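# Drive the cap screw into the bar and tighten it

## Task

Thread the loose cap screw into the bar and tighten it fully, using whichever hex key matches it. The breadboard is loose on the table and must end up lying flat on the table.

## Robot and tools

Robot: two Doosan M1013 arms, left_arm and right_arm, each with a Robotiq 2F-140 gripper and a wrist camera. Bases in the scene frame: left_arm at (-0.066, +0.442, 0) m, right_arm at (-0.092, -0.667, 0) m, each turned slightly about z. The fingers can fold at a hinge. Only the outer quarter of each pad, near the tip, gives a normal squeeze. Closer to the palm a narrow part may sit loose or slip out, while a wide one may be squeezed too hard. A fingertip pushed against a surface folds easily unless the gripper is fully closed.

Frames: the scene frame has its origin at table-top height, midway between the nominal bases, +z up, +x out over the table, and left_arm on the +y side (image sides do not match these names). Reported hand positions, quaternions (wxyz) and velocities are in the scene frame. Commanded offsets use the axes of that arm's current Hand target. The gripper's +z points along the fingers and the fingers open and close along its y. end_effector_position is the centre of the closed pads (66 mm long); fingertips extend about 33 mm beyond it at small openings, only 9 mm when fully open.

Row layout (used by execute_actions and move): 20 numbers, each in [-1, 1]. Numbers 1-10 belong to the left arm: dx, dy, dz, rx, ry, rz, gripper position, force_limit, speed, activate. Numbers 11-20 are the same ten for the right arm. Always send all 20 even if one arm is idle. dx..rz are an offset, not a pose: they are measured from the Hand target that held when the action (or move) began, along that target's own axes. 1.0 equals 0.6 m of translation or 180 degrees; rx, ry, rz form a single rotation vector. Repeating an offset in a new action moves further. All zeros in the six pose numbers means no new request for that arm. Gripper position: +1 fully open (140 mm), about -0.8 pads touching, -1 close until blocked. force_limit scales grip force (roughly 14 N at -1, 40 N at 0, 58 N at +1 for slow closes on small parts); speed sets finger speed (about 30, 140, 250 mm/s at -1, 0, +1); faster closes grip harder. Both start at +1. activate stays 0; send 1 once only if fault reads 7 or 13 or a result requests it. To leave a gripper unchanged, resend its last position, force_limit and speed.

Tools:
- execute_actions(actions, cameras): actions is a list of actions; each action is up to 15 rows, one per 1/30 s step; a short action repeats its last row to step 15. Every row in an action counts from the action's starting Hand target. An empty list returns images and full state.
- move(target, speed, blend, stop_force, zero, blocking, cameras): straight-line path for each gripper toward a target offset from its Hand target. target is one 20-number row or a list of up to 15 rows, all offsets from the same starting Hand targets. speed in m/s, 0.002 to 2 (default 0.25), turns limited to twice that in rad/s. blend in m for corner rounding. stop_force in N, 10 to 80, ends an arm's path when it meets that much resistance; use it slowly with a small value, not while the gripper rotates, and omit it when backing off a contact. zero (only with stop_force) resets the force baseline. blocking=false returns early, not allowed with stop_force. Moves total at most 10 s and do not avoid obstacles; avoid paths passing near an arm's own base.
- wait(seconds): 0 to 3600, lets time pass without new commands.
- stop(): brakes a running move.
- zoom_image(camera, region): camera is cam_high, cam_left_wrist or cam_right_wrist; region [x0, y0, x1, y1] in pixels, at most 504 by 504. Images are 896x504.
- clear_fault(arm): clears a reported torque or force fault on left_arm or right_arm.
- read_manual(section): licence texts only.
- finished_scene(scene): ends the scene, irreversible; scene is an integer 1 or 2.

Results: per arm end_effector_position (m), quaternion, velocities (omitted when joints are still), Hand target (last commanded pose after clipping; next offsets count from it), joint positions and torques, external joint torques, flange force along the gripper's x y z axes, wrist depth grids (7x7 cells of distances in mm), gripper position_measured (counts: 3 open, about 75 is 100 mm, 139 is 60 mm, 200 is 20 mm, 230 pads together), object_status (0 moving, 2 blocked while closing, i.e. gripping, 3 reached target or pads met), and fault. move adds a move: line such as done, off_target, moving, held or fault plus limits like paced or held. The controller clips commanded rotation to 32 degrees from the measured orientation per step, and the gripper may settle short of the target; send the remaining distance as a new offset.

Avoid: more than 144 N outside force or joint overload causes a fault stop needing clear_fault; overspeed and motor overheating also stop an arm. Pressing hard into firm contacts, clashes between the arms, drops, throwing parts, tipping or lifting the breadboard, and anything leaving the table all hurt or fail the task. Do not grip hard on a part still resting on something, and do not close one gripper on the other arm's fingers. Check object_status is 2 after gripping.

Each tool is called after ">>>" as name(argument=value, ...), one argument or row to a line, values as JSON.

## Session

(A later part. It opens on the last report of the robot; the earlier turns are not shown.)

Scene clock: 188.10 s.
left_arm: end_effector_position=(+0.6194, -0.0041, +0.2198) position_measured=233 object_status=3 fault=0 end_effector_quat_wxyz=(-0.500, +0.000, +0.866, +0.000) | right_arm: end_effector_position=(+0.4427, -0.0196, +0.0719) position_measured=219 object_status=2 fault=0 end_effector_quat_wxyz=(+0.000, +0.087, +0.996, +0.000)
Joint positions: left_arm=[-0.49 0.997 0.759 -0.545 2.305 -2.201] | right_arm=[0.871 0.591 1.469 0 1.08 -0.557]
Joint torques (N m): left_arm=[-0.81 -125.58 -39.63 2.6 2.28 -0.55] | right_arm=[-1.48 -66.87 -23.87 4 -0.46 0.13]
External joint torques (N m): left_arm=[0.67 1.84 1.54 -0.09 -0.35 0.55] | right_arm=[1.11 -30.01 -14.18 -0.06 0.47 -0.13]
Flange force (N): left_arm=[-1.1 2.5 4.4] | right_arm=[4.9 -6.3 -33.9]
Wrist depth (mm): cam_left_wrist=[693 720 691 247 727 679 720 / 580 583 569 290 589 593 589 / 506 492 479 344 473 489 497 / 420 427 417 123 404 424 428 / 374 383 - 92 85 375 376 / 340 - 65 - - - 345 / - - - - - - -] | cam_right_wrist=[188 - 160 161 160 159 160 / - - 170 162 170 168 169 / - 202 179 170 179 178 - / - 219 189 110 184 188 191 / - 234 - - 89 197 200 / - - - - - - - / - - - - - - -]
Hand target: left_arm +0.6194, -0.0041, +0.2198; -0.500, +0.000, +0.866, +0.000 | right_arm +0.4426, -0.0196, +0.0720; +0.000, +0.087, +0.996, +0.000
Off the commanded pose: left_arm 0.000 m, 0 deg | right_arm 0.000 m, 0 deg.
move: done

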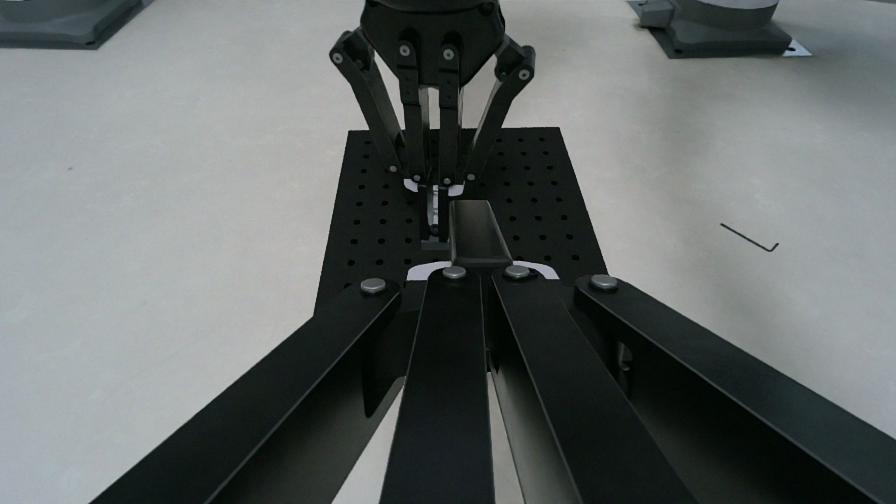

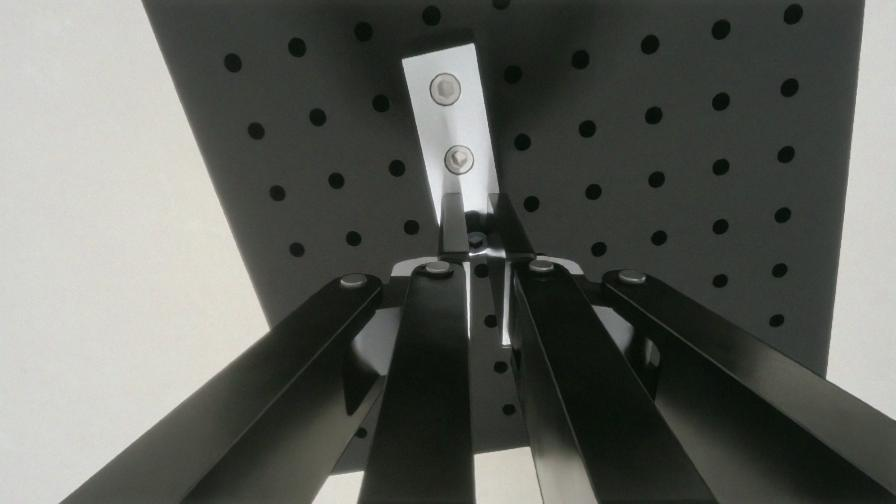

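>>> move(
  target=[
    [0,0,0,0,0,0,-1,1,0,0,0,0,-0.0015,0,0,0,-0.98,0,-1,0],
    [0,0,0,0,0,0,-1,1,0,0,0,0,-0.0016,0,0,0,-0.5,0,-1,0],
  ],
  speed=0.1,
  cameras=["cam_left_wrist","cam_right_wrist"],
)

>>> zoom_image(
  camera="cam_left_wrist",
  region=[405, 190, 465, 250],
)

>>> zoom_image(
  camera="cam_right_wrist",
  region=[430, 190, 510, 270],
)

Scene clock: 190.37 s.
left_arm: end_effector_position=(+0.6194, -0.0041, +0.2198) position_measured=233 object_status=3 fault=0 end_effector_quat_wxyz=(-0.500, +0.000, +0.866, +0.000) | right_arm: end_effector_position=(+0.4426, -0.0196, +0.0730) position_measured=192 object_status=0 fault=0 end_effector_quat_wxyz=(+0.000, +0.087, +0.996, +0.000)
Joint positions: left_arm=[-0.49 0.997 0.759 -0.545 2.305 -2.201] | right_arm=[0.871 0.59 1.468 0 1.082 -0.557]
Joint torques (N m): left_arm=[-0.93 -125.19 -39.57 2.59 2.27 -0.51] | right_arm=[-1.21 -93.97 -40.36 3.94 -0.3 0.08]
External joint torques (N m): left_arm=[0.97 1.39 1.47 -0.07 -0.34 0.51] | right_arm=[1.19 -3.2 2.28 0.01 0.3 -0.08]
Flange force (N): left_arm=[-0.6 3.1 4.7] | right_arm=[6.0 -7.9 -1.2]
Wrist depth (mm): cam_left_wrist=[693 736 685 246 752 681 720 / 584 558 566 290 557 589 593 / 495 490 480 344 473 493 498 / 424 425 415 123 403 427 428 / 373 385 - 92 86 374 374 / 332 - 65 - - - 359 / - - - - - - -] | cam_right_wrist=[- 162 - 160 162 161 161 / - 193 171 163 169 169 170 / - 207 180 172 177 178 178 / - - - 178 138 189 192 / 240 - - 203 - 93 225 / - - - - - - - / - - - - - - -]
Hand target: left_arm +0.6194, -0.0041, +0.2198; -0.500, +0.000, +0.866, +0.000 | right_arm +0.4426, -0.0196, +0.0729; +0.000, +0.087, +0.996, +0.000
Off the commanded pose: left_arm 0.000 m, 0 deg | right_arm 0.000 m, 0 deg.
move: done

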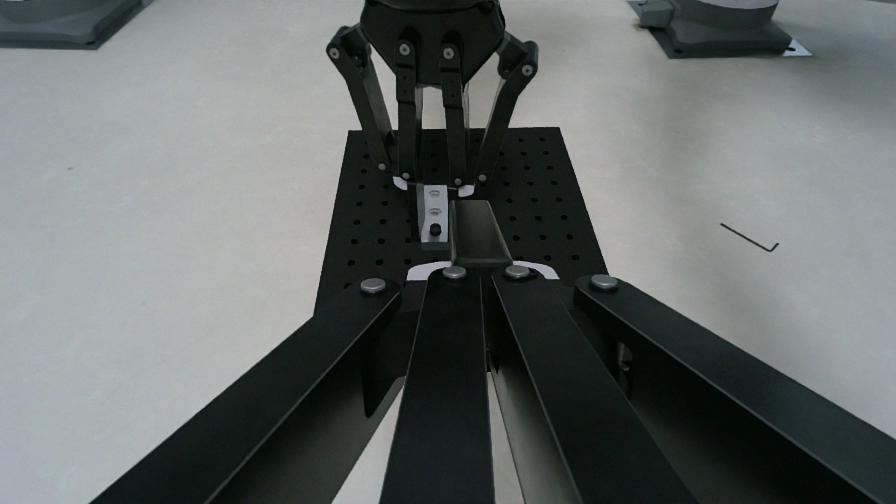

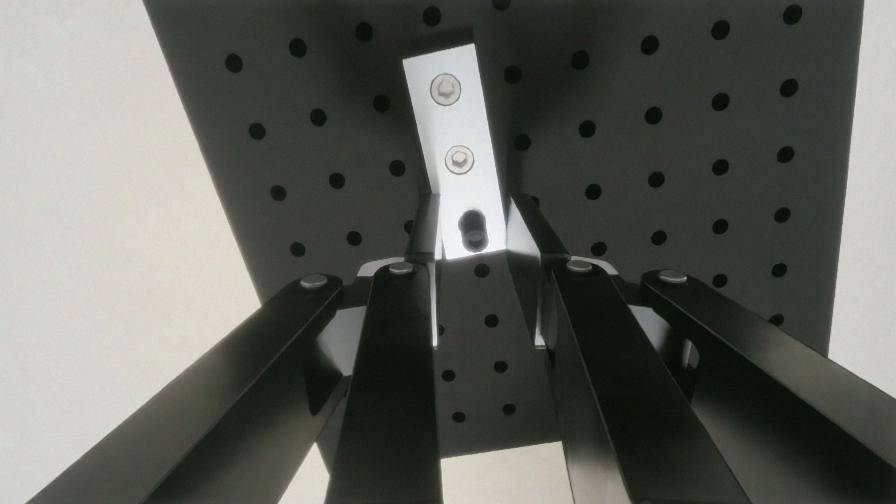

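Scaled by 8.400 from the camera's image (finer frame: 1280x720).

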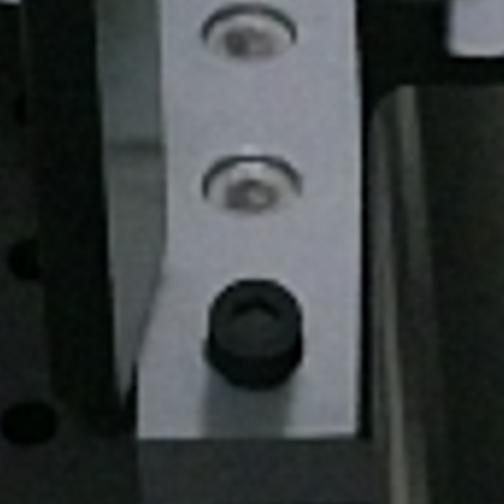

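Scaled by 6.300 from the camera's image (finer frame: 1280x720).

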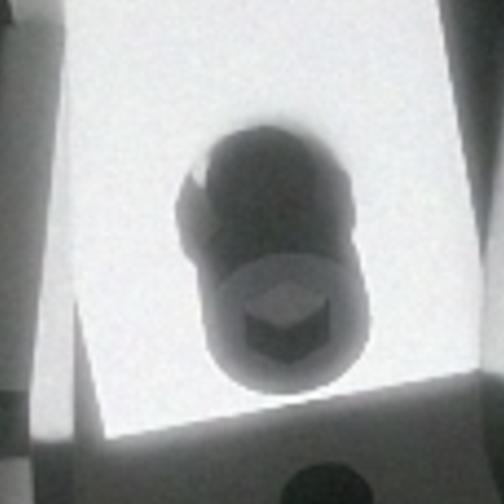

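>>> move(
  target=[
    [0,0,0,0,0,0,-1,1,0,0,0,0,0,0,0,-0.7778,-0.5,0,-1,0],
    [0,0,0,0,0,0,-1,1,0,0,0,0,0,0,0,0.4444,-0.5,0,-1,0],
  ],
  speed=0.6,
  blend=0.02,
)

>>> move(
  target=[
    [0,0,0,0,0,0,-1,1,0,0,0,0,0,0,0,0,-1,-0.8,-1,0],
    [0,0,0,0,0,0,-1,1,0,0,0,0,0,0,0,0,-0.5,-0.8,-1,0],
    [0,0,0,0,0,0,-1,1,0,0,0,0,0,0,0,0.5,-0.5,-0.8,-1,0],
    [0,0,0,0,0,0,-1,1,0,0,0,0,0,0,0,0.5,-1,-0.8,-1,0],
  ],
  speed=0.5,
  cameras=["cam_left_wrist","cam_right_wrist"],
)

>>> zoom_image(
  camera="cam_left_wrist",
  region=[405, 190, 465, 250],
)

>>> zoom_image(
  camera="cam_right_wrist",
  region=[430, 190, 510, 270],
)

Scene clock: 197.00 s.
left_arm: end_effector_position=(+0.6194, -0.0041, +0.2198) position_measured=233 object_status=3 fault=0 end_effector_quat_wxyz=(-0.500, +0.000, +0.866, +0.000) | right_arm: end_effector_position=(+0.4426, -0.0196, +0.0730) position_measured=192 object_status=3 fault=0 end_effector_quat_wxyz=(+0.000, +0.707, +0.707, +0.001)
Joint positions: left_arm=[-0.49 0.997 0.759 -0.545 2.305 -2.201] | right_arm=[0.871 0.59 1.468 0 1.082 -5.444]
Joint torques (N m): left_arm=[-0.55 -124.99 -39.81 2.54 2.28 -0.53] | right_arm=[-1.37 -94.08 -40.45 3.89 -0.35 0.15]
External joint torques (N m): left_arm=[0.44 1 1.61 -0.01 -0.34 0.53] | right_arm=[1.34 -3.03 2.55 0.02 0.31 -0.16]
Flange force (N): left_arm=[0.2 3.4 6.2] | right_arm=[-6.9 -7.6 -0.9]
Wrist depth (mm): cam_left_wrist=[681 668 695 230 731 693 725 / 576 586 587 502 589 570 595 / 495 492 478 441 470 492 492 / 423 422 418 123 406 427 425 / 374 383 - 92 86 377 376 / 341 - 65 - - - 342 / - - - - - - -] | cam_right_wrist=[161 161 161 161 160 160 178 / - 169 169 168 170 169 192 / - - 177 177 178 179 201 / - 194 179 174 138 187 - / - - - - - 93 - / - - - - - - - / - - - 267 - - -]
Hand target: left_arm +0.6194, -0.0041, +0.2198; -0.500, +0.000, +0.866, +0.000 | right_arm +0.4426, -0.0196, +0.0729; +0.000, +0.707, +0.707, +0.000
Off the commanded pose: left_arm 0.000 m, 0 deg | right_arm 0.000 m, 0 deg.
move: done

Scene clock: 201.43 s.
left_arm: end_effector_position=(+0.6194, -0.0041, +0.2198) position_measured=233 object_status=3 fault=0 end_effector_quat_wxyz=(-0.500, +0.000, +0.866, +0.000) | right_arm: end_effector_position=(+0.4426, -0.0196, +0.0729) position_measured=216 object_status=0 fault=0 end_effector_quat_wxyz=(+0.000, +1.000, +0.000, +0.000)
Joint positions: left_arm=[-0.49 0.997 0.759 -0.545 2.305 -2.201] | right_arm=[0.871 0.59 1.468 0 1.082 -3.873]
Joint torques (N m): left_arm=[-0.81 -125.53 -39.67 2.61 2.36 -0.6] | right_arm=[-1.11 -93.27 -40.32 4.06 -0.65 0.08]
External joint torques (N m): left_arm=[0.88 1.65 1.54 -0.09 -0.43 0.6] | right_arm=[1.71 -3.95 2.19 -0.17 0.61 -0.08]
Flange force (N): left_arm=[-0.9 3.0 4.9] | right_arm=[-8.1 6.7 -2.3]
Wrist depth (mm): cam_left_wrist=[689 731 262 250 759 681 685 / 586 582 569 293 586 586 593 / 492 496 479 428 469 498 493 / 426 425 414 123 406 427 426 / 375 373 - 92 86 378 374 / 342 - 65 - - - 341 / - - - - - - -] | cam_right_wrist=[163 161 161 161 160 - - / 170 171 170 - - - 197 / - 179 180 176 182 - - / - 191 189 118 186 - 218 / - 200 - - 89 - 234 / - - - - - - - / - - - - - - -]
Hand target: left_arm +0.6194, -0.0041, +0.2198; -0.500, +0.000, +0.866, +0.000 | right_arm +0.4426, -0.0196, +0.0729; +0.000, +1.000, +0.000, +0.000
Off the commanded pose: left_arm 0.000 m, 0 deg | right_arm 0.000 m, 0 deg.
move: done

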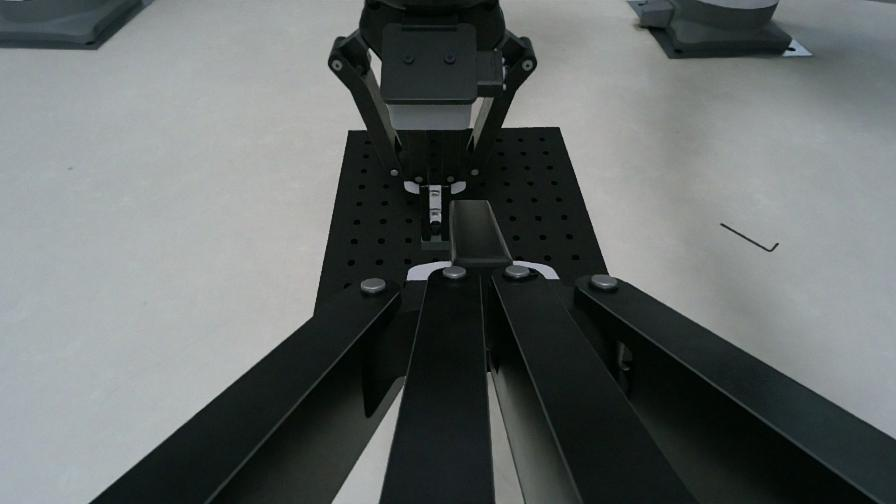

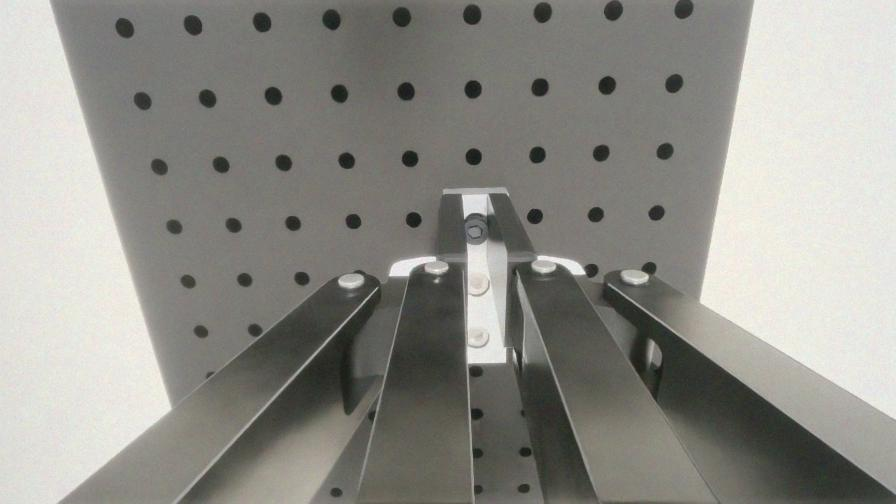

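Scaled by 8.400 from the camera's image (finer frame: 1280x720).

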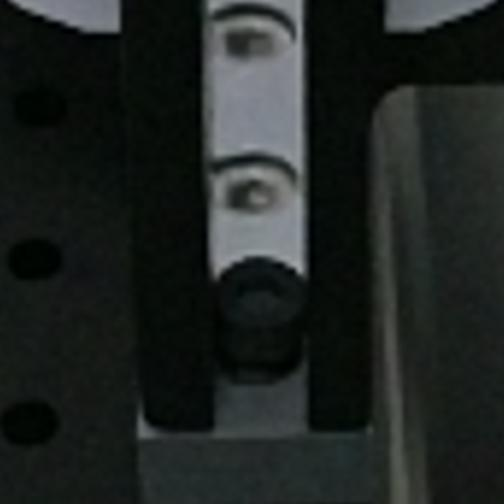

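Scaled by 6.300 from the camera's image (finer frame: 1280x720).

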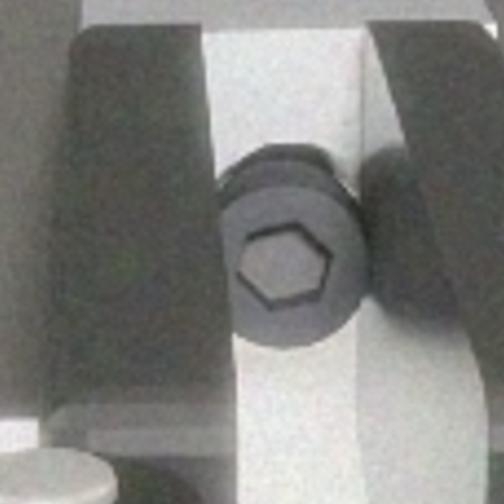

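>>> move(
  target=[
    [0,0,0,0,0,0,-1,1,0,0,0,0,0,0,0,0,-0.5,0,-1,0],
    [0,0,0,0,0,0,-1,1,0,0,0,0,0,0,0,-0.5,-0.5,0,-1,0],
    [0,0,0,0,0,0,-1,1,0,0,0,0,0,0,0,-0.5,-1,0,-1,0],
  ],
  speed=0.5,
)

>>> move(
  target=[
    [0,0,0,0,0,0,-1,1,0,0,0,0,0,0,0,0.5,-1,0,-1,0],
  ],
  speed=0.4,
  cameras=["cam_left_wrist","cam_right_wrist"],
)

>>> zoom_image(
  camera="cam_left_wrist",
  region=[405, 190, 465, 250],
)

>>> zoom_image(
  camera="cam_right_wrist",
  region=[430, 190, 510, 270],
)

Scene clock: 206.63 s.
left_arm: end_effector_position=(+0.6194, -0.0041, +0.2198) position_measured=233 object_status=3 fault=0 end_effector_quat_wxyz=(-0.500, +0.000, +0.866, +0.000) | right_arm: end_effector_position=(+0.4426, -0.0196, +0.0729) position_measured=219 object_status=0 fault=0 end_effector_quat_wxyz=(+0.000, +0.707, +0.707, +0.000)
Joint positions: left_arm=[-0.49 0.997 0.759 -0.545 2.305 -2.201] | right_arm=[0.871 0.59 1.468 0 1.082 -5.444]
Joint torques (N m): left_arm=[-0.37 -125.1 -39.58 2.56 2.32 -0.55] | right_arm=[-1.71 -90.59 -38.68 3.8 -0.63 0.07]
External joint torques (N m): left_arm=[0.25 1.42 1.51 -0.05 -0.39 0.55] | right_arm=[2.35 -6.6 0.61 0.15 0.58 -0.07]
Flange force (N): left_arm=[-0.5 2.6 5.3] | right_arm=[-6.2 -8.6 -5.4]
Wrist depth (mm): cam_left_wrist=[691 747 727 228 710 687 745 / 587 569 613 502 593 589 569 / 501 494 477 443 470 495 496 / 425 426 418 123 403 425 427 / 392 382 - 92 86 375 376 / 335 - 65 - - - 343 / - - - - - - -] | cam_right_wrist=[162 162 161 161 161 160 160 / - - 170 168 169 169 - / - - 178 176 179 179 - / - - 178 119 113 189 - / 203 - - - 89 - - / - - - - - - - / - - - - - - -]
Hand target: left_arm +0.6194, -0.0041, +0.2198; -0.500, +0.000, +0.866, +0.000 | right_arm +0.4426, -0.0196, +0.0729; +0.000, +0.707, +0.707, +0.000
Off the commanded pose: left_arm 0.000 m, 0 deg | right_arm 0.000 m, 0 deg.
move: done

Scene clock: 209.10 s.
left_arm: end_effector_position=(+0.6194, -0.0041, +0.2198) position_measured=233 object_status=3 fault=0 end_effector_quat_wxyz=(-0.500, +0.000, +0.866, +0.000) | right_arm: end_effector_position=(+0.4427, -0.0196, +0.0729) position_measured=219 object_status=2 fault=0 end_effector_quat_wxyz=(+0.000, +1.000, +0.000, +0.000)
Joint positions: left_arm=[-0.49 0.997 0.759 -0.545 2.305 -2.201] | right_arm=[0.871 0.59 1.468 0 1.082 -3.873]
Joint torques (N m): left_arm=[-0.99 -125.69 -39.65 2.53 2.29 -0.57] | right_arm=[0.81 -87.68 -36.34 4.78 -0.34 0.12]
External joint torques (N m): left_arm=[0.86 1.91 1.56 -0.02 -0.36 0.57] | right_arm=[-0.49 -9.4 -1.57 -0.92 0.3 -0.12]
Flange force (N): left_arm=[-1.3 2.8 4.4] | right_arm=[-5.4 7.7 -8.8]
Wrist depth (mm): cam_left_wrist=[689 727 668 249 685 681 817 / 580 587 566 293 583 592 593 / 493 482 480 426 469 490 479 / 427 423 414 123 407 424 426 / 368 386 - 92 86 376 375 / 341 - 65 - - - 342 / - - - - - - -] | cam_right_wrist=[161 161 161 161 158 - 186 / - 172 168 169 174 174 - / - 179 180 177 183 180 - / - 190 189 131 113 - - / 234 200 - - 89 - 231 / - - - - - - - / - - - - - - -]
Hand target: left_arm +0.6194, -0.0041, +0.2198; -0.500, +0.000, +0.866, +0.000 | right_arm +0.4426, -0.0196, +0.0729; +0.000, +1.000, +0.000, +0.000
Off the commanded pose: left_arm 0.000 m, 0 deg | right_arm 0.000 m, 0 deg.
move: done

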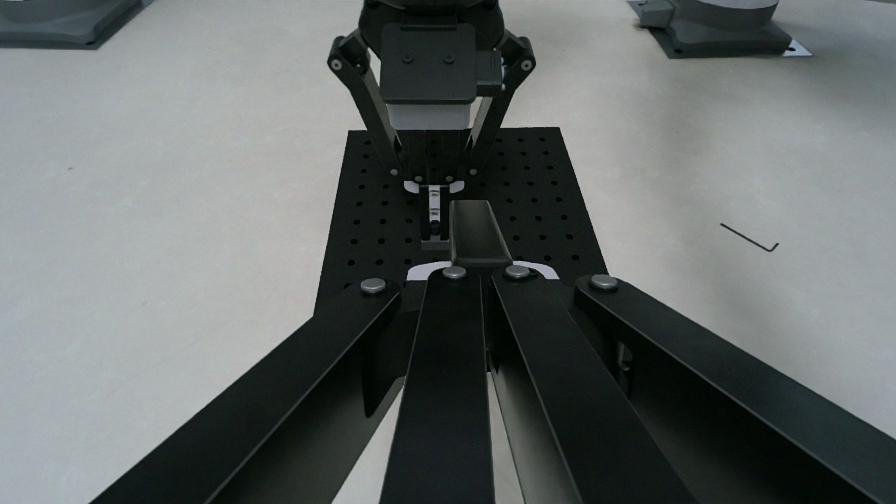

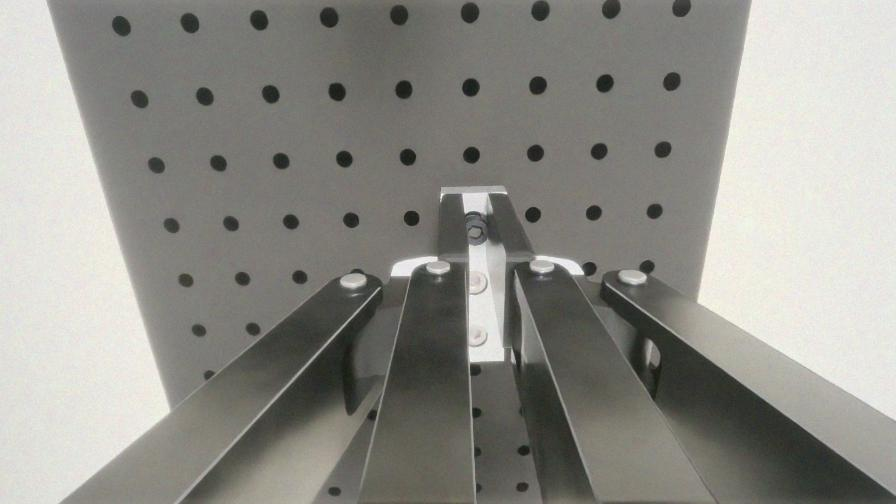

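Scaled by 8.400 from the camera's image (finer frame: 1280x720).

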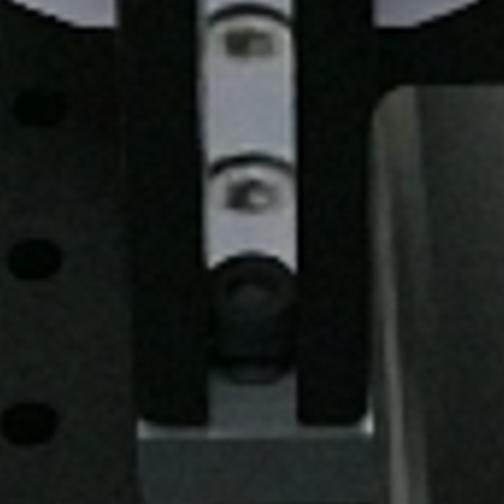

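Scaled by 6.300 from the camera's image (finer frame: 1280x720).

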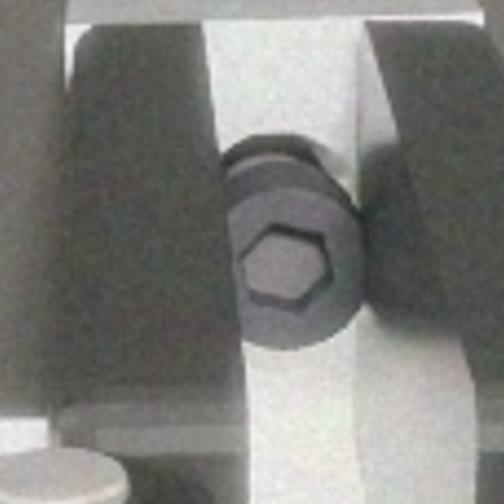

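>>> move(
  target=[
    [0,0,0,0,0,0,-1,1,0,0,0,0,0.0002,0,0,0.5,-1,0,-1,0],
  ],
  speed=0.4,
)

>>> move(
  target=[
    [0,0,0,0,0,0,-1,1,0,0,0,0,0.0002,0,0,0.5,-1,0,-1,0],
  ],
  speed=0.4,
)

>>> move(
  target=[
    [0,0,0,0,0,0,-1,1,0,0,0,0,0.0002,0,0,0.5,-1,0,-1,0],
  ],
  speed=0.4,
  cameras=["cam_left_wrist","cam_right_wrist"],
)

>>> zoom_image(
  camera="cam_left_wrist",
  region=[405, 190, 465, 250],
)

>>> zoom_image(
  camera="cam_right_wrist",
  region=[430, 190, 510, 270],
)

Scene clock: 213.17 s.
left_arm: end_effector_position=(+0.6194, -0.0041, +0.2198) position_measured=233 object_status=3 fault=0 end_effector_quat_wxyz=(-0.500, +0.000, +0.866, +0.000) | right_arm: end_effector_position=(+0.4427, -0.0196, +0.0728) position_measured=219 object_status=2 fault=0 end_effector_quat_wxyz=(-0.001, +0.707, -0.707, +0.000)
Joint positions: left_arm=[-0.49 0.997 0.759 -0.545 2.305 -2.201] | right_arm=[0.871 0.59 1.469 0 1.081 -2.302]
Joint torques (N m): left_arm=[-0.38 -125.06 -39.59 2.51 2.32 -0.52] | right_arm=[-1.95 -88.61 -39.16 3.42 -1.14 0.04]
External joint torques (N m): left_arm=[0.52 0.95 1.37 0.02 -0.39 0.52] | right_arm=[2.39 -8.32 1.2 0.46 1.16 -0.04]
Flange force (N): left_arm=[-0.1 3.1 5.4] | right_arm=[8.7 10.8 -7.2]
Wrist depth (mm): cam_left_wrist=[685 725 727 230 - 672 723 / 586 573 590 256 584 589 586 / 494 494 480 439 472 494 499 / 427 424 416 123 406 426 427 / 373 384 - 92 86 377 377 / 343 - 65 - - - 343 / - - - - - - -] | cam_right_wrist=[- 166 162 162 161 163 - / 197 173 - 167 170 171 173 / - 183 180 179 176 179 - / - 193 190 119 175 190 - / - - - - 90 - - / - - - - - - 238 / - - - - - - -]
Hand target: left_arm +0.6194, -0.0041, +0.2198; -0.500, +0.000, +0.866, +0.000 | right_arm +0.4426, -0.0196, +0.0728; +0.000, +0.707, -0.707, +0.000
Off the commanded pose: left_arm 0.000 m, 0 deg | right_arm 0.000 m, 0 deg.
move: done

Scene clock: 215.63 s.
left_arm: end_effector_position=(+0.6194, -0.0041, +0.2198) position_measured=233 object_status=3 fault=0 end_effector_quat_wxyz=(-0.500, +0.000, +0.866, +0.000) | right_arm: end_effector_position=(+0.4427, -0.0196, +0.0727) position_measured=219 object_status=2 fault=0 end_effector_quat_wxyz=(+0.000, +0.000, +1.000, +0.000)
Joint positions: left_arm=[-0.49 0.997 0.759 -0.545 2.305 -2.201] | right_arm=[0.871 0.591 1.469 0 1.081 -0.731]
Joint torques (N m): left_arm=[-0.5 -125.51 -39.86 2.61 2.33 -0.58] | right_arm=[-4.02 -88.82 -37.75 2.77 -0.47 0.1]
External joint torques (N m): left_arm=[0.2 1.89 1.83 -0.1 -0.41 0.58] | right_arm=[3.77 -8.01 -0.18 1.15 0.49 -0.1]
Flange force (N): left_arm=[-0.8 2.7 5.8] | right_arm=[10.0 -5.2 -7.0]
Wrist depth (mm): cam_left_wrist=[695 723 689 248 723 677 716 / 587 583 565 292 589 586 576 / 490 492 479 359 471 495 486 / 424 427 403 123 407 426 427 / 373 383 - 92 85 374 380 / 340 - 65 - - - 341 / - - - - - - -] | cam_right_wrist=[- - 160 159 160 160 159 / - - 176 161 169 168 169 / - - 180 166 177 178 180 / - - - 119 185 188 192 / - - - - 89 196 229 / - - - - - - - / - - - - - - -]
Hand target: left_arm +0.6194, -0.0041, +0.2198; -0.500, +0.000, +0.866, +0.000 | right_arm +0.4426, -0.0196, +0.0727; +0.000, +0.000, +1.000, +0.000
Off the commanded pose: left_arm 0.000 m, 0 deg | right_arm 0.000 m, 0 deg.
move: done

Scene clock: 218.10 s.
left_arm: end_effector_position=(+0.6194, -0.0041, +0.2198) position_measured=233 object_status=3 fault=0 end_effector_quat_wxyz=(-0.500, +0.000, +0.866, +0.000) | right_arm: end_effector_position=(+0.4427, -0.0196, +0.0725) position_measured=219 object_status=2 fault=0 end_effector_quat_wxyz=(+0.000, +0.707, +0.707, +0.001)
Joint positions: left_arm=[-0.49 0.997 0.759 -0.545 2.305 -2.201] | right_arm=[0.871 0.591 1.469 0 1.081 0.839]
Joint torques (N m): left_arm=[-0.5 -125.37 -39.58 2.61 2.29 -0.55] | right_arm=[-1.59 -90.26 -37.97 3.88 -0.76 0.12]
External joint torques (N m): left_arm=[0.27 1.69 1.49 -0.1 -0.37 0.55] | right_arm=[1 -6.97 -0.02 0.03 0.72 -0.12]
Flange force (N): left_arm=[-0.9 2.3 4.7] | right_arm=[-6.4 -6.7 -6.4]
Wrist depth (mm): cam_left_wrist=[693 731 675 226 - 677 666 / 584 582 584 269 589 596 582 / 495 492 478 442 469 493 483 / 415 430 415 123 403 425 427 / 367 384 - 92 86 374 377 / 343 - 65 - - - 343 / - - - - - - -] | cam_right_wrist=[161 161 161 161 160 160 158 / - - 170 170 169 169 192 / - - 179 175 179 178 198 / 192 194 186 119 118 187 221 / 202 204 - - 89 - - / - - - - - - - / - - - - - - -]
Hand target: left_arm +0.6194, -0.0041, +0.2198; -0.500, +0.000, +0.866, +0.000 | right_arm +0.4426, -0.0196, +0.0726; +0.000, +0.707, +0.707, +0.000
Off the commanded pose: left_arm 0.000 m, 0 deg | right_arm 0.000 m, 0 deg.
move: done

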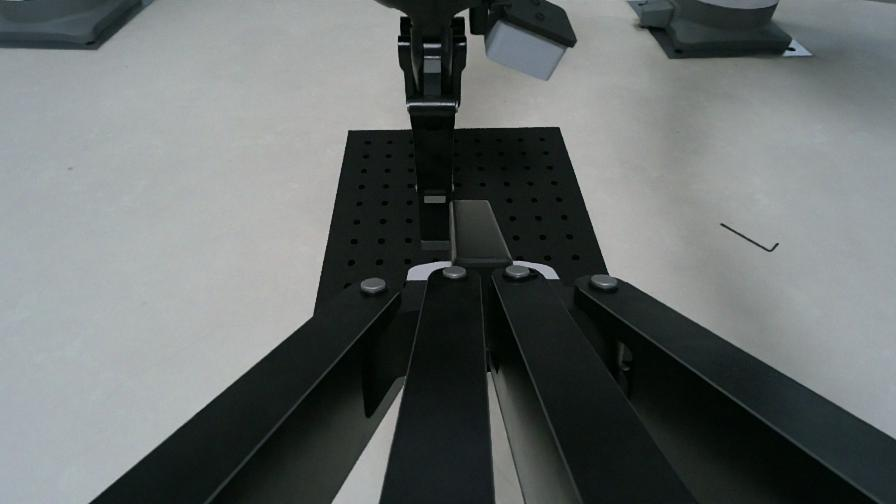

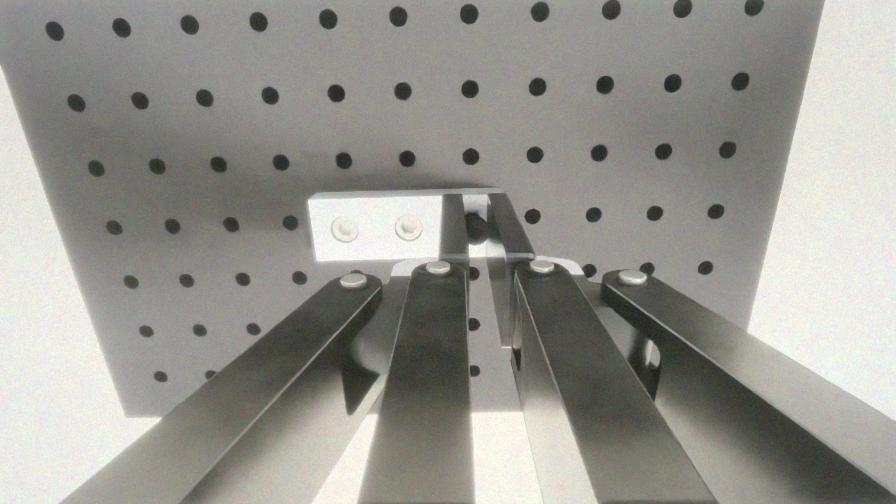

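Scaled by 8.400 from the camera's image (finer frame: 1280x720).

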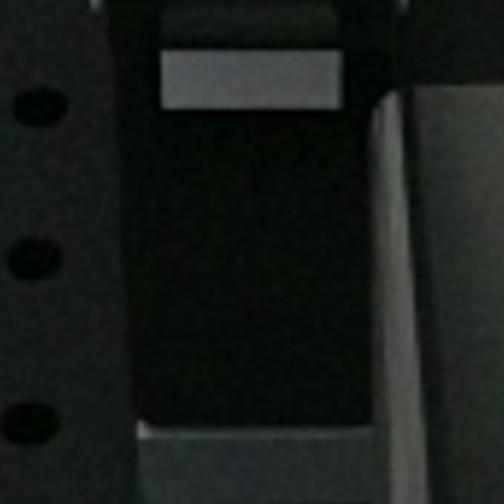

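Scaled by 6.300 from the camera's image (finer frame: 1280x720).

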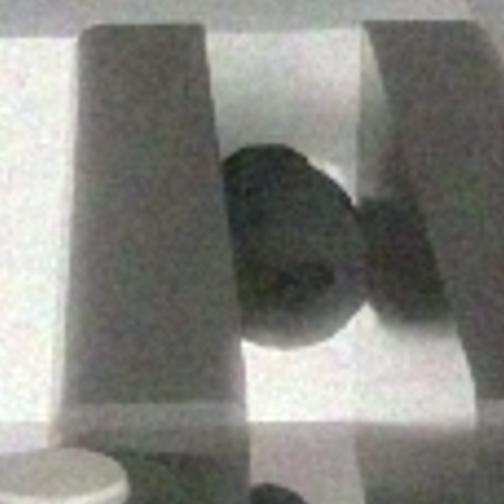

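>>> move(
  target=[
    [0,0,0,0,0,0,-1,1,0,0,0,0,0.0004,0,0,0.5,-1,0,-1,0],
  ],
  speed=0.4,
)

>>> move(
  target=[
    [0,0,0,0,0,0,-1,1,0,0,0,0,0.0004,0,0,0.5,-1,0,-1,0],
  ],
  speed=0.4,
)

>>> move(
  target=[
    [0,0,0,0,0,0,-1,1,0,0,0,0,0.0004,0,0,0.5,-1,0,-1,0],
  ],
  speed=0.4,
)

>>> move(
  target=[
    [0,0,0,0,0,0,-1,1,0,0,0,0,0,0,0,0,-0.5,0,-1,0],
  ],
  speed=0.4,
  cameras=["cam_left_wrist","cam_right_wrist"],
)

>>> zoom_image(
  camera="cam_right_wrist",
  region=[430, 190, 510, 270],
)

Scene clock: 221.17 s.
left_arm: end_effector_position=(+0.6194, -0.0041, +0.2198) position_measured=233 object_status=3 fault=0 end_effector_quat_wxyz=(-0.500, +0.000, +0.866, +0.000) | right_arm: end_effector_position=(+0.4427, -0.0196, +0.0723) position_measured=219 object_status=2 fault=0 end_effector_quat_wxyz=(+0.000, +1.000, +0.000, +0.000)
Joint positions: left_arm=[-0.49 0.997 0.759 -0.545 2.305 -2.201] | right_arm=[0.871 0.591 1.469 0 1.081 2.41]
Joint torques (N m): left_arm=[-0.68 -125.09 -39.79 2.52 2.25 -0.52] | right_arm=[1.54 -89.81 -37.45 5.14 -0.53 0.03]
External joint torques (N m): left_arm=[0.74 1.33 1.72 0 -0.33 0.52] | right_arm=[-0.73 -7.28 -0.41 -1.27 0.5 -0.03]
Flange force (N): left_arm=[-0.2 3.5 5.9] | right_arm=[-5.0 7.5 -6.6]
Wrist depth (mm): cam_left_wrist=[685 723 757 249 734 677 759 / - 579 562 292 592 593 592 / - 493 479 430 470 476 493 / 429 427 413 123 403 427 427 / 371 382 - 92 86 377 374 / 343 - 65 - - - 343 / - - - - - - -] | cam_right_wrist=[162 160 160 161 161 160 182 / 169 169 169 168 171 - 193 / - 179 177 175 177 182 - / - 190 188 118 186 211 - / 228 199 - - 79 - - / - - - - - - - / - - - - - - -]
Hand target: left_arm +0.6194, -0.0041, +0.2198; -0.500, +0.000, +0.866, +0.000 | right_arm +0.4426, -0.0196, +0.0723; +0.000, +1.000, +0.000, +0.000
Off the commanded pose: left_arm 0.000 m, 0 deg | right_arm 0.000 m, 0 deg.
move: done

Scene clock: 223.63 s.
left_arm: end_effector_position=(+0.6194, -0.0041, +0.2198) position_measured=233 object_status=3 fault=0 end_effector_quat_wxyz=(-0.500, +0.000, +0.866, +0.000) | right_arm: end_effector_position=(+0.4427, -0.0196, +0.0721) position_measured=219 object_status=2 fault=0 end_effector_quat_wxyz=(-0.001, +0.707, -0.707, +0.000)
Joint positions: left_arm=[-0.49 0.997 0.759 -0.545 2.305 -2.201] | right_arm=[0.871 0.591 1.469 0 1.08 3.981]
Joint torques (N m): left_arm=[-0.67 -125.79 -39.73 2.65 2.29 -0.56] | right_arm=[-1.4 -90.13 -38.68 3.87 -0.7 0.1]
External joint torques (N m): left_arm=[0.5 2.18 1.7 -0.14 -0.36 0.56] | right_arm=[1.99 -7.06 0.78 0.02 0.73 -0.1]
Flange force (N): left_arm=[-1.4 2.3 4.6] | right_arm=[7.2 8.9 -5.9]
Wrist depth (mm): cam_left_wrist=[687 - 729 232 - 681 752 / 580 590 593 566 593 590 592 / 492 492 480 427 480 489 494 / 425 426 416 123 405 425 427 / 374 385 - 92 86 376 375 / 342 - 65 - - - 344 / - - - - - - -] | cam_right_wrist=[- - 161 161 161 160 - / - - - 171 - 168 - / 206 182 - 177 172 - - / 218 193 190 118 175 - - / - - - - 90 - 204 / - - - - - - - / - - - - - - -]
Hand target: left_arm +0.6194, -0.0041, +0.2198; -0.500, +0.000, +0.866, +0.000 | right_arm +0.4426, -0.0196, +0.0721; +0.000, +0.707, -0.707, +0.000
Off the commanded pose: left_arm 0.000 m, 0 deg | right_arm 0.000 m, 0 deg.
move: done

Scene clock: 226.10 s.
left_arm: end_effector_position=(+0.6194, -0.0041, +0.2198) position_measured=233 object_status=3 fault=0 end_effector_quat_wxyz=(-0.500, +0.000, +0.866, +0.000) | right_arm: end_effector_position=(+0.4427, -0.0196, +0.0718) position_measured=219 object_status=2 fault=0 end_effector_quat_wxyz=(+0.000, +0.000, +1.000, +0.000)
Joint positions: left_arm=[-0.49 0.997 0.759 -0.545 2.305 -2.201] | right_arm=[0.871 0.591 1.469 0 1.08 5.552]
Joint torques (N m): left_arm=[-0.67 -125.75 -39.9 2.55 2.26 -0.5] | right_arm=[-3.08 -90.27 -39.13 3.12 -0.59 0.12]
External joint torques (N m): left_arm=[0.39 1.79 1.74 -0.04 -0.32 0.5] | right_arm=[3.27 -6.93 1.27 0.81 0.61 -0.12]
Flange force (N): left_arm=[-0.8 2.7 5.3] | right_arm=[10.7 -7.1 -5.3]
Wrist depth (mm): cam_left_wrist=[691 701 693 250 714 677 687 / 572 589 564 292 589 584 586 / 494 491 476 427 468 496 492 / 427 424 414 123 402 427 426 / 377 383 - 92 85 376 375 / 339 - 65 - - - 343 / - - - - - - -] | cam_right_wrist=[184 - - 157 159 159 158 / - - 171 159 169 168 168 / 207 - 179 171 177 176 175 / 218 220 191 119 184 188 189 / 234 - - - 89 194 204 / - - - - - - - / - - - - - - -]
Hand target: left_arm +0.6194, -0.0041, +0.2198; -0.500, +0.000, +0.866, +0.000 | right_arm +0.4426, -0.0196, +0.0719; +0.000, +0.000, +1.000, +0.000
Off the commanded pose: left_arm 0.000 m, 0 deg | right_arm 0.000 m, 0 deg.
move: done

Scene clock: 226.93 s.
left_arm: end_effector_position=(+0.6194, -0.0041, +0.2198) position_measured=233 object_status=3 fault=0 end_effector_quat_wxyz=(-0.500, +0.000, +0.866, +0.000) | right_arm: end_effector_position=(+0.4426, -0.0197, +0.0718) position_measured=192 object_status=0 fault=0 end_effector_quat_wxyz=(+0.000, +0.000, +1.000, +0.000)
Joint positions: left_arm=[-0.49 0.997 0.759 -0.545 2.305 -2.201] | right_arm=[0.871 0.591 1.469 0 1.08 5.552]
Joint torques (N m): left_arm=[-0.46 -125.5 -39.74 2.52 2.33 -0.59] | right_arm=[-1.13 -94.1 -40.4 3.94 -0.22 0.11]
External joint torques (N m): left_arm=[0.55 1.92 1.73 -0.01 -0.41 0.59] | right_arm=[1.43 -3.09 2.32 0.01 0.23 -0.11]
Flange force (N): left_arm=[-1.0 2.9 5.4] | right_arm=[7.4 -6.5 -1.0]
Wrist depth (mm): cam_left_wrist=[685 710 689 249 681 681 716 / 582 556 568 292 589 584 587 / 494 490 469 427 472 494 489 / 422 427 415 123 407 428 440 / 374 383 - 92 86 366 364 / 341 - 65 - - - 342 / - - - - - - -] | cam_right_wrist=[- 163 - 157 159 159 158 / 195 191 171 158 168 168 166 / - 203 180 166 176 177 180 / - 217 188 166 138 187 191 / - - - - - 93 - / - - - - - - - / - - - - - - -]
Hand target: left_arm +0.6194, -0.0041, +0.2198; -0.500, +0.000, +0.866, +0.000 | right_arm +0.4426, -0.0196, +0.0719; +0.000, +0.000, +1.000, +0.000
Off the commanded pose: left_arm 0.000 m, 0 deg | right_arm 0.000 m, 0 deg.
move: done

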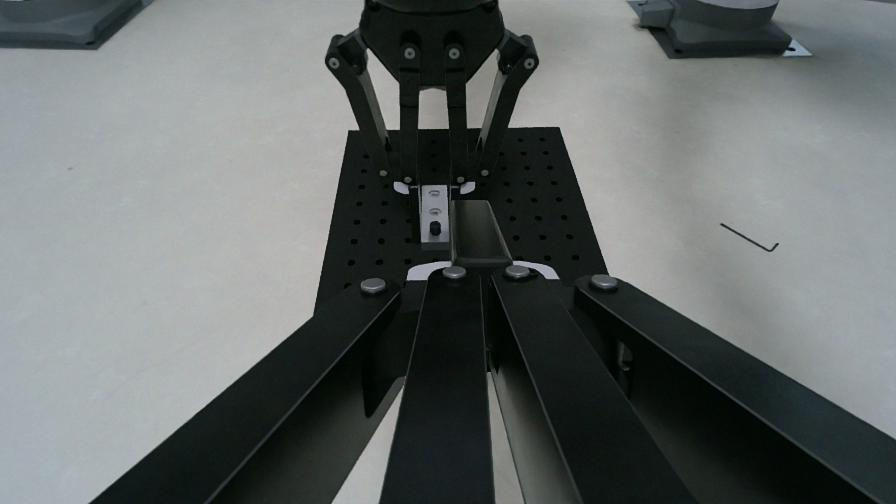

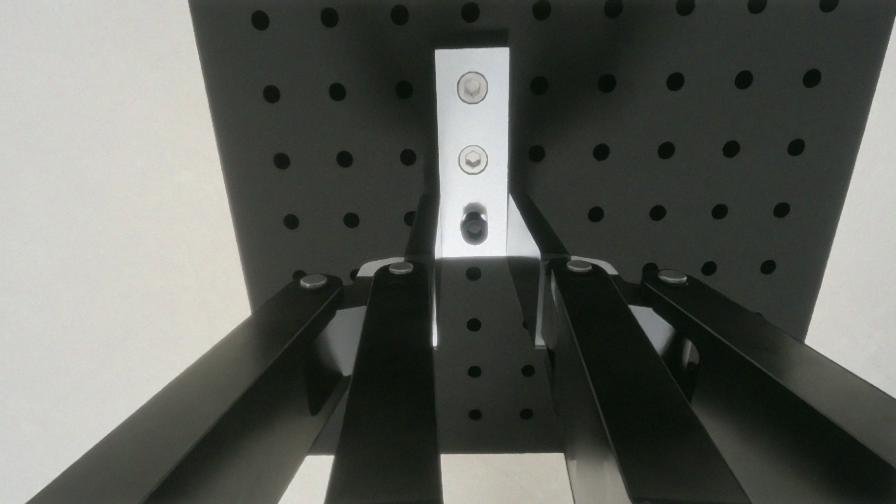

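Scaled by 6.300 from the camera's image (finer frame: 1280x720).

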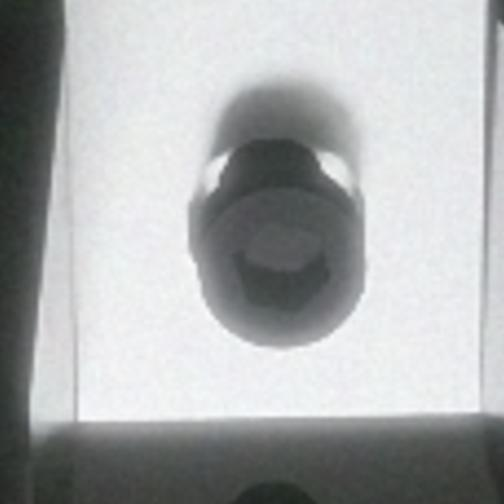

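>>> move(
  target=[
    [0,0,0,0,0,0,-1,1,0,0,0,0,-0.0012,0,0,-0.7778,-0.5,0,-1,0],
    [0,0,0,0,0,0,-1,1,0,0,0,0,-0.0012,0,0,0.4444,-0.5,0,-1,0],
    [0,0,0,0,0,0,-1,1,0,0,0,0,-0.0012,0,0,-0.3333,-0.5,0,-1,0],
    [0,0,0,0,0,0,-1,1,0,0,0,0,-0.0012,0,0,0.8889,-0.5,0,-1,0],
    [0,0,0,0,0,0,-1,1,0,0,0,0,-0.0012,0,0,0.4444,-0.5,0,-1,0],
  ],
  speed=0.9,
  blend=0.02,
)

>>> move(
  target=[
    [0,0,0,0,0,0,-1,1,0,0,0,0,0,0,0,0,-1,0,-1,0],
    [0,0,0,0,0,0,-1,1,0,0,0,0,0.0003,0,0,0,-1,0,-1,0],
  ],
  speed=0.1,
)

>>> move(
  target=[
    [0,0,0,0,0,0,-1,1,0,0,0,0,0.0006,0,0,0.7778,-1,0,-1,0],
    [0,0,0,0,0,0,-1,1,0,0,0,0,0.0012,0,0,-0.4444,-1,0,-1,0],
    [0,0,0,0,0,0,-1,1,0,0,0,0,0.0018,0,0,0.3333,-1,0,-1,0],
    [0,0,0,0,0,0,-1,1,0,0,0,0,0.0022,0,0,-0.8889,-1,0,-1,0],
    [0,0,0,0,0,0,-1,1,0,0,0,0,0.0024,0,0,-0.4444,-1,0,-1,0],
  ],
  speed=0.6,
  blend=0.02,
  cameras=["cam_left_wrist","cam_right_wrist"],
)

>>> zoom_image(
  camera="cam_left_wrist",
  region=[405, 190, 465, 250],
)

>>> zoom_image(
  camera="cam_right_wrist",
  region=[430, 190, 510, 270],
)

Scene clock: 235.17 s.
left_arm: end_effector_position=(+0.6194, -0.0041, +0.2198) position_measured=233 object_status=3 fault=0 end_effector_quat_wxyz=(-0.500, +0.000, +0.866, +0.000) | right_arm: end_effector_position=(+0.4426, -0.0196, +0.0726) position_measured=192 object_status=3 fault=0 end_effector_quat_wxyz=(+0.000, +0.643, +0.766, +0.000)
Joint positions: left_arm=[-0.49 0.997 0.759 -0.545 2.305 -2.201] | right_arm=[0.871 0.591 1.469 0 1.081 -5.618]
Joint torques (N m): left_arm=[-0.79 -125.73 -39.59 2.61 2.27 -0.56] | right_arm=[-1.26 -94.08 -40.55 3.93 -0.37 0.01]
External joint torques (N m): left_arm=[0.98 1.67 1.39 -0.08 -0.33 0.56] | right_arm=[1.11 -2.94 2.71 -0.02 0.34 -0.01]
Flange force (N): left_arm=[-1.1 2.7 4.0] | right_arm=[-5.8 -8.8 -0.8]
Wrist depth (mm): cam_left_wrist=[695 714 727 251 718 668 738 / 587 587 572 502 586 589 557 / 494 500 491 442 476 498 495 / 423 427 408 123 406 427 427 / 375 384 - 92 86 377 377 / 339 - 65 - - - 344 / - - - - - - -] | cam_right_wrist=[- 160 161 161 160 160 162 / - - 170 170 169 169 190 / - 180 176 177 177 178 205 / - 189 189 120 138 185 - / - - - - - - - / - - - - - - - / - - - - - - -]
Hand target: left_arm +0.6194, -0.0041, +0.2198; -0.500, +0.000, +0.866, +0.000 | right_arm +0.4426, -0.0196, +0.0726; +0.000, +0.643, +0.766, +0.000
Off the commanded pose: left_arm 0.000 m, 0 deg | right_arm 0.000 m, 0 deg.
move: done

Scene clock: 236.47 s.
left_arm: end_effector_position=(+0.6194, -0.0041, +0.2198) position_measured=233 object_status=3 fault=0 end_effector_quat_wxyz=(-0.500, +0.000, +0.866, +0.000) | right_arm: end_effector_position=(+0.4426, -0.0196, +0.0725) position_measured=219 object_status=2 fault=0 end_effector_quat_wxyz=(+0.000, +0.643, +0.766, +0.000)
Joint positions: left_arm=[-0.49 0.997 0.759 -0.545 2.305 -2.201] | right_arm=[0.871 0.591 1.469 0 1.081 -5.618]
Joint torques (N m): left_arm=[-0.44 -125.41 -39.7 2.58 2.25 -0.59] | right_arm=[-2.41 -89.54 -37.5 3.35 -0.43 0.07]
External joint torques (N m): left_arm=[0.2 1.2 1.46 -0.06 -0.32 0.59] | right_arm=[2.03 -7.38 -0.46 0.57 0.39 -0.07]
Flange force (N): left_arm=[-0.2 2.7 5.3] | right_arm=[-4.0 -8.3 -6.6]
Wrist depth (mm): cam_left_wrist=[693 727 - 250 695 685 725 / 569 586 582 259 583 589 583 / 493 494 477 442 471 492 497 / 442 428 415 123 405 427 428 / 368 374 - 92 86 376 377 / 342 - 65 - - - 343 / - - - - - - -] | cam_right_wrist=[- 159 161 161 160 160 159 / - - 170 169 169 168 189 / - - 177 176 179 178 - / - - - 118 184 186 - / 204 202 - - 89 - 230 / - - - - - - - / - - - - - - -]
Hand target: left_arm +0.6194, -0.0041, +0.2198; -0.500, +0.000, +0.866, +0.000 | right_arm +0.4426, -0.0196, +0.0724; +0.000, +0.643, +0.766, +0.000
Off the commanded pose: left_arm 0.000 m, 0 deg | right_arm 0.000 m, 0 deg.
move: done

Scene clock: 246.37 s.
left_arm: end_effector_position=(+0.6194, -0.0041, +0.2198) position_measured=233 object_status=3 fault=0 end_effector_quat_wxyz=(-0.500, +0.000, +0.866, +0.000) | right_arm: end_effector_position=(+0.4427, -0.0197, +0.0709) position_measured=219 object_status=2 fault=0 end_effector_quat_wxyz=(+0.000, +0.000, +1.000, +0.000)
Joint positions: left_arm=[-0.49 0.997 0.759 -0.545 2.305 -2.201] | right_arm=[0.871 0.592 1.47 0 1.079 5.552]
Joint torques (N m): left_arm=[-0.42 -125.47 -39.78 2.59 2.29 -0.49] | right_arm=[55.49 -50.55 -14.41 26.43 -0.66 0.64]
External joint torques (N m): left_arm=[0.21 1.85 1.74 -0.08 -0.36 0.49] | right_arm=[-54.96 -46.83 -23.67 -22.47 0.67 -0.64]
Flange force (N): left_arm=[-0.8 2.5 5.4] | right_arm=[-43.8 -50.9 -54.0]
Wrist depth (mm): cam_left_wrist=[687 720 662 247 727 679 723 / 583 589 568 290 580 592 582 / 494 493 483 343 459 499 496 / 424 428 416 123 408 428 426 / 374 380 - 92 86 376 379 / 341 - 65 - - - 342 / - - - - - - -] | cam_right_wrist=[- 161 - 156 159 159 158 / - 168 - 159 168 167 169 / - - 179 167 178 177 177 / - - 190 120 184 189 189 / - 232 - - 89 - 204 / - - - - - - - / - - - - - - -]
Hand target: left_arm +0.6194, -0.0041, +0.2198; -0.500, +0.000, +0.866, +0.000 | right_arm +0.4426, -0.0196, +0.0710; +0.000, +0.000, +1.000, +0.000
Off the commanded pose: left_arm 0.000 m, 0 deg | right_arm 0.000 m, 0 deg.
move: done

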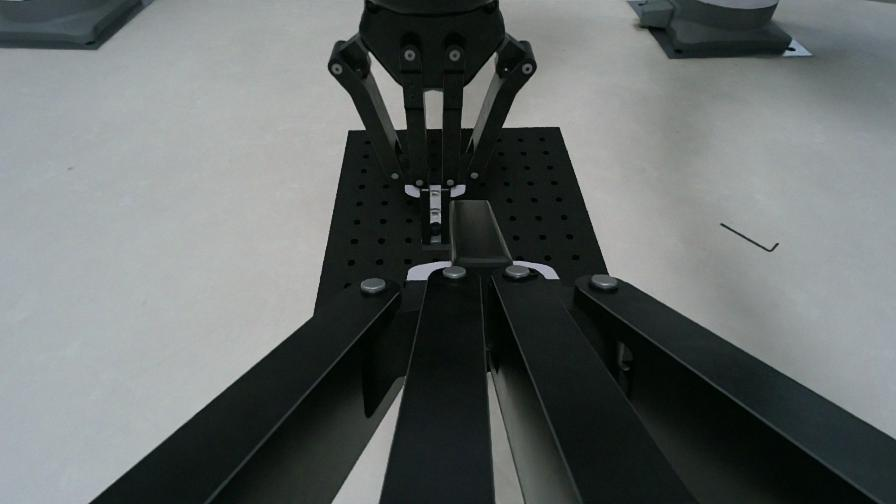

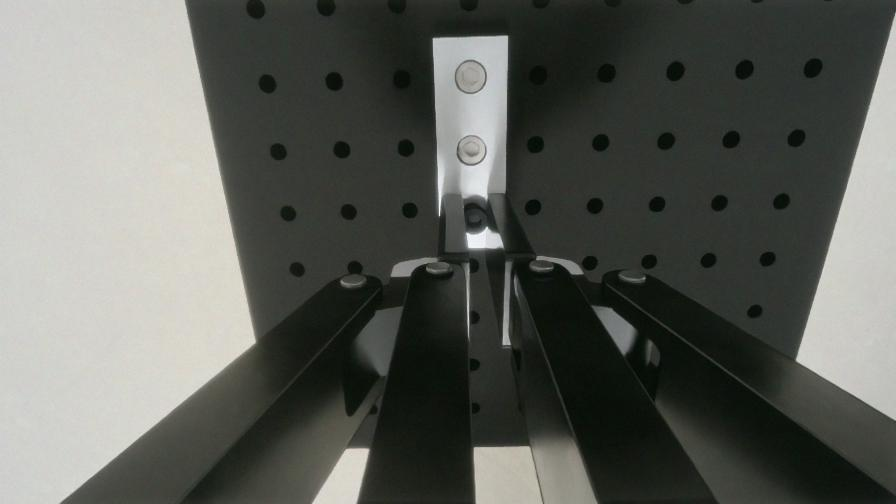

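Scaled by 8.400 from the camera's image (finer frame: 1280x720).

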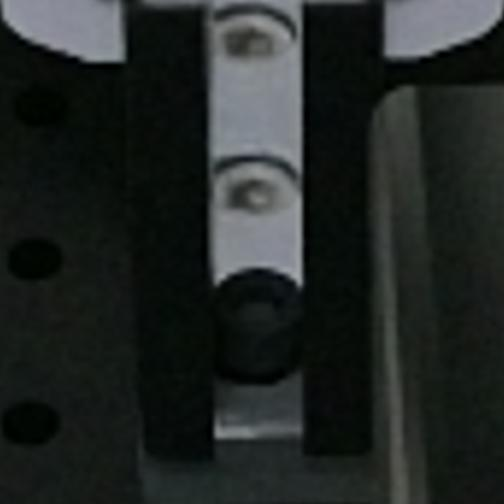

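Scaled by 6.300 from the camera's image (finer frame: 1280x720).

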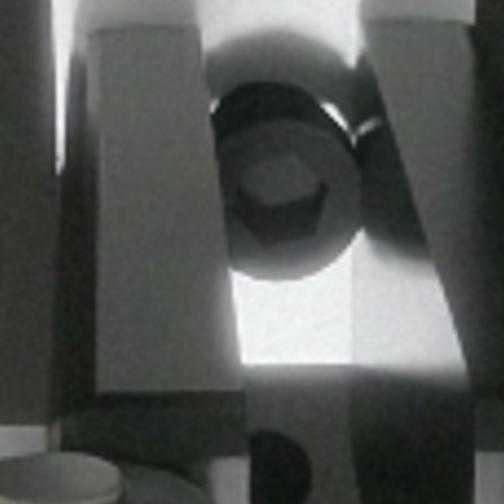

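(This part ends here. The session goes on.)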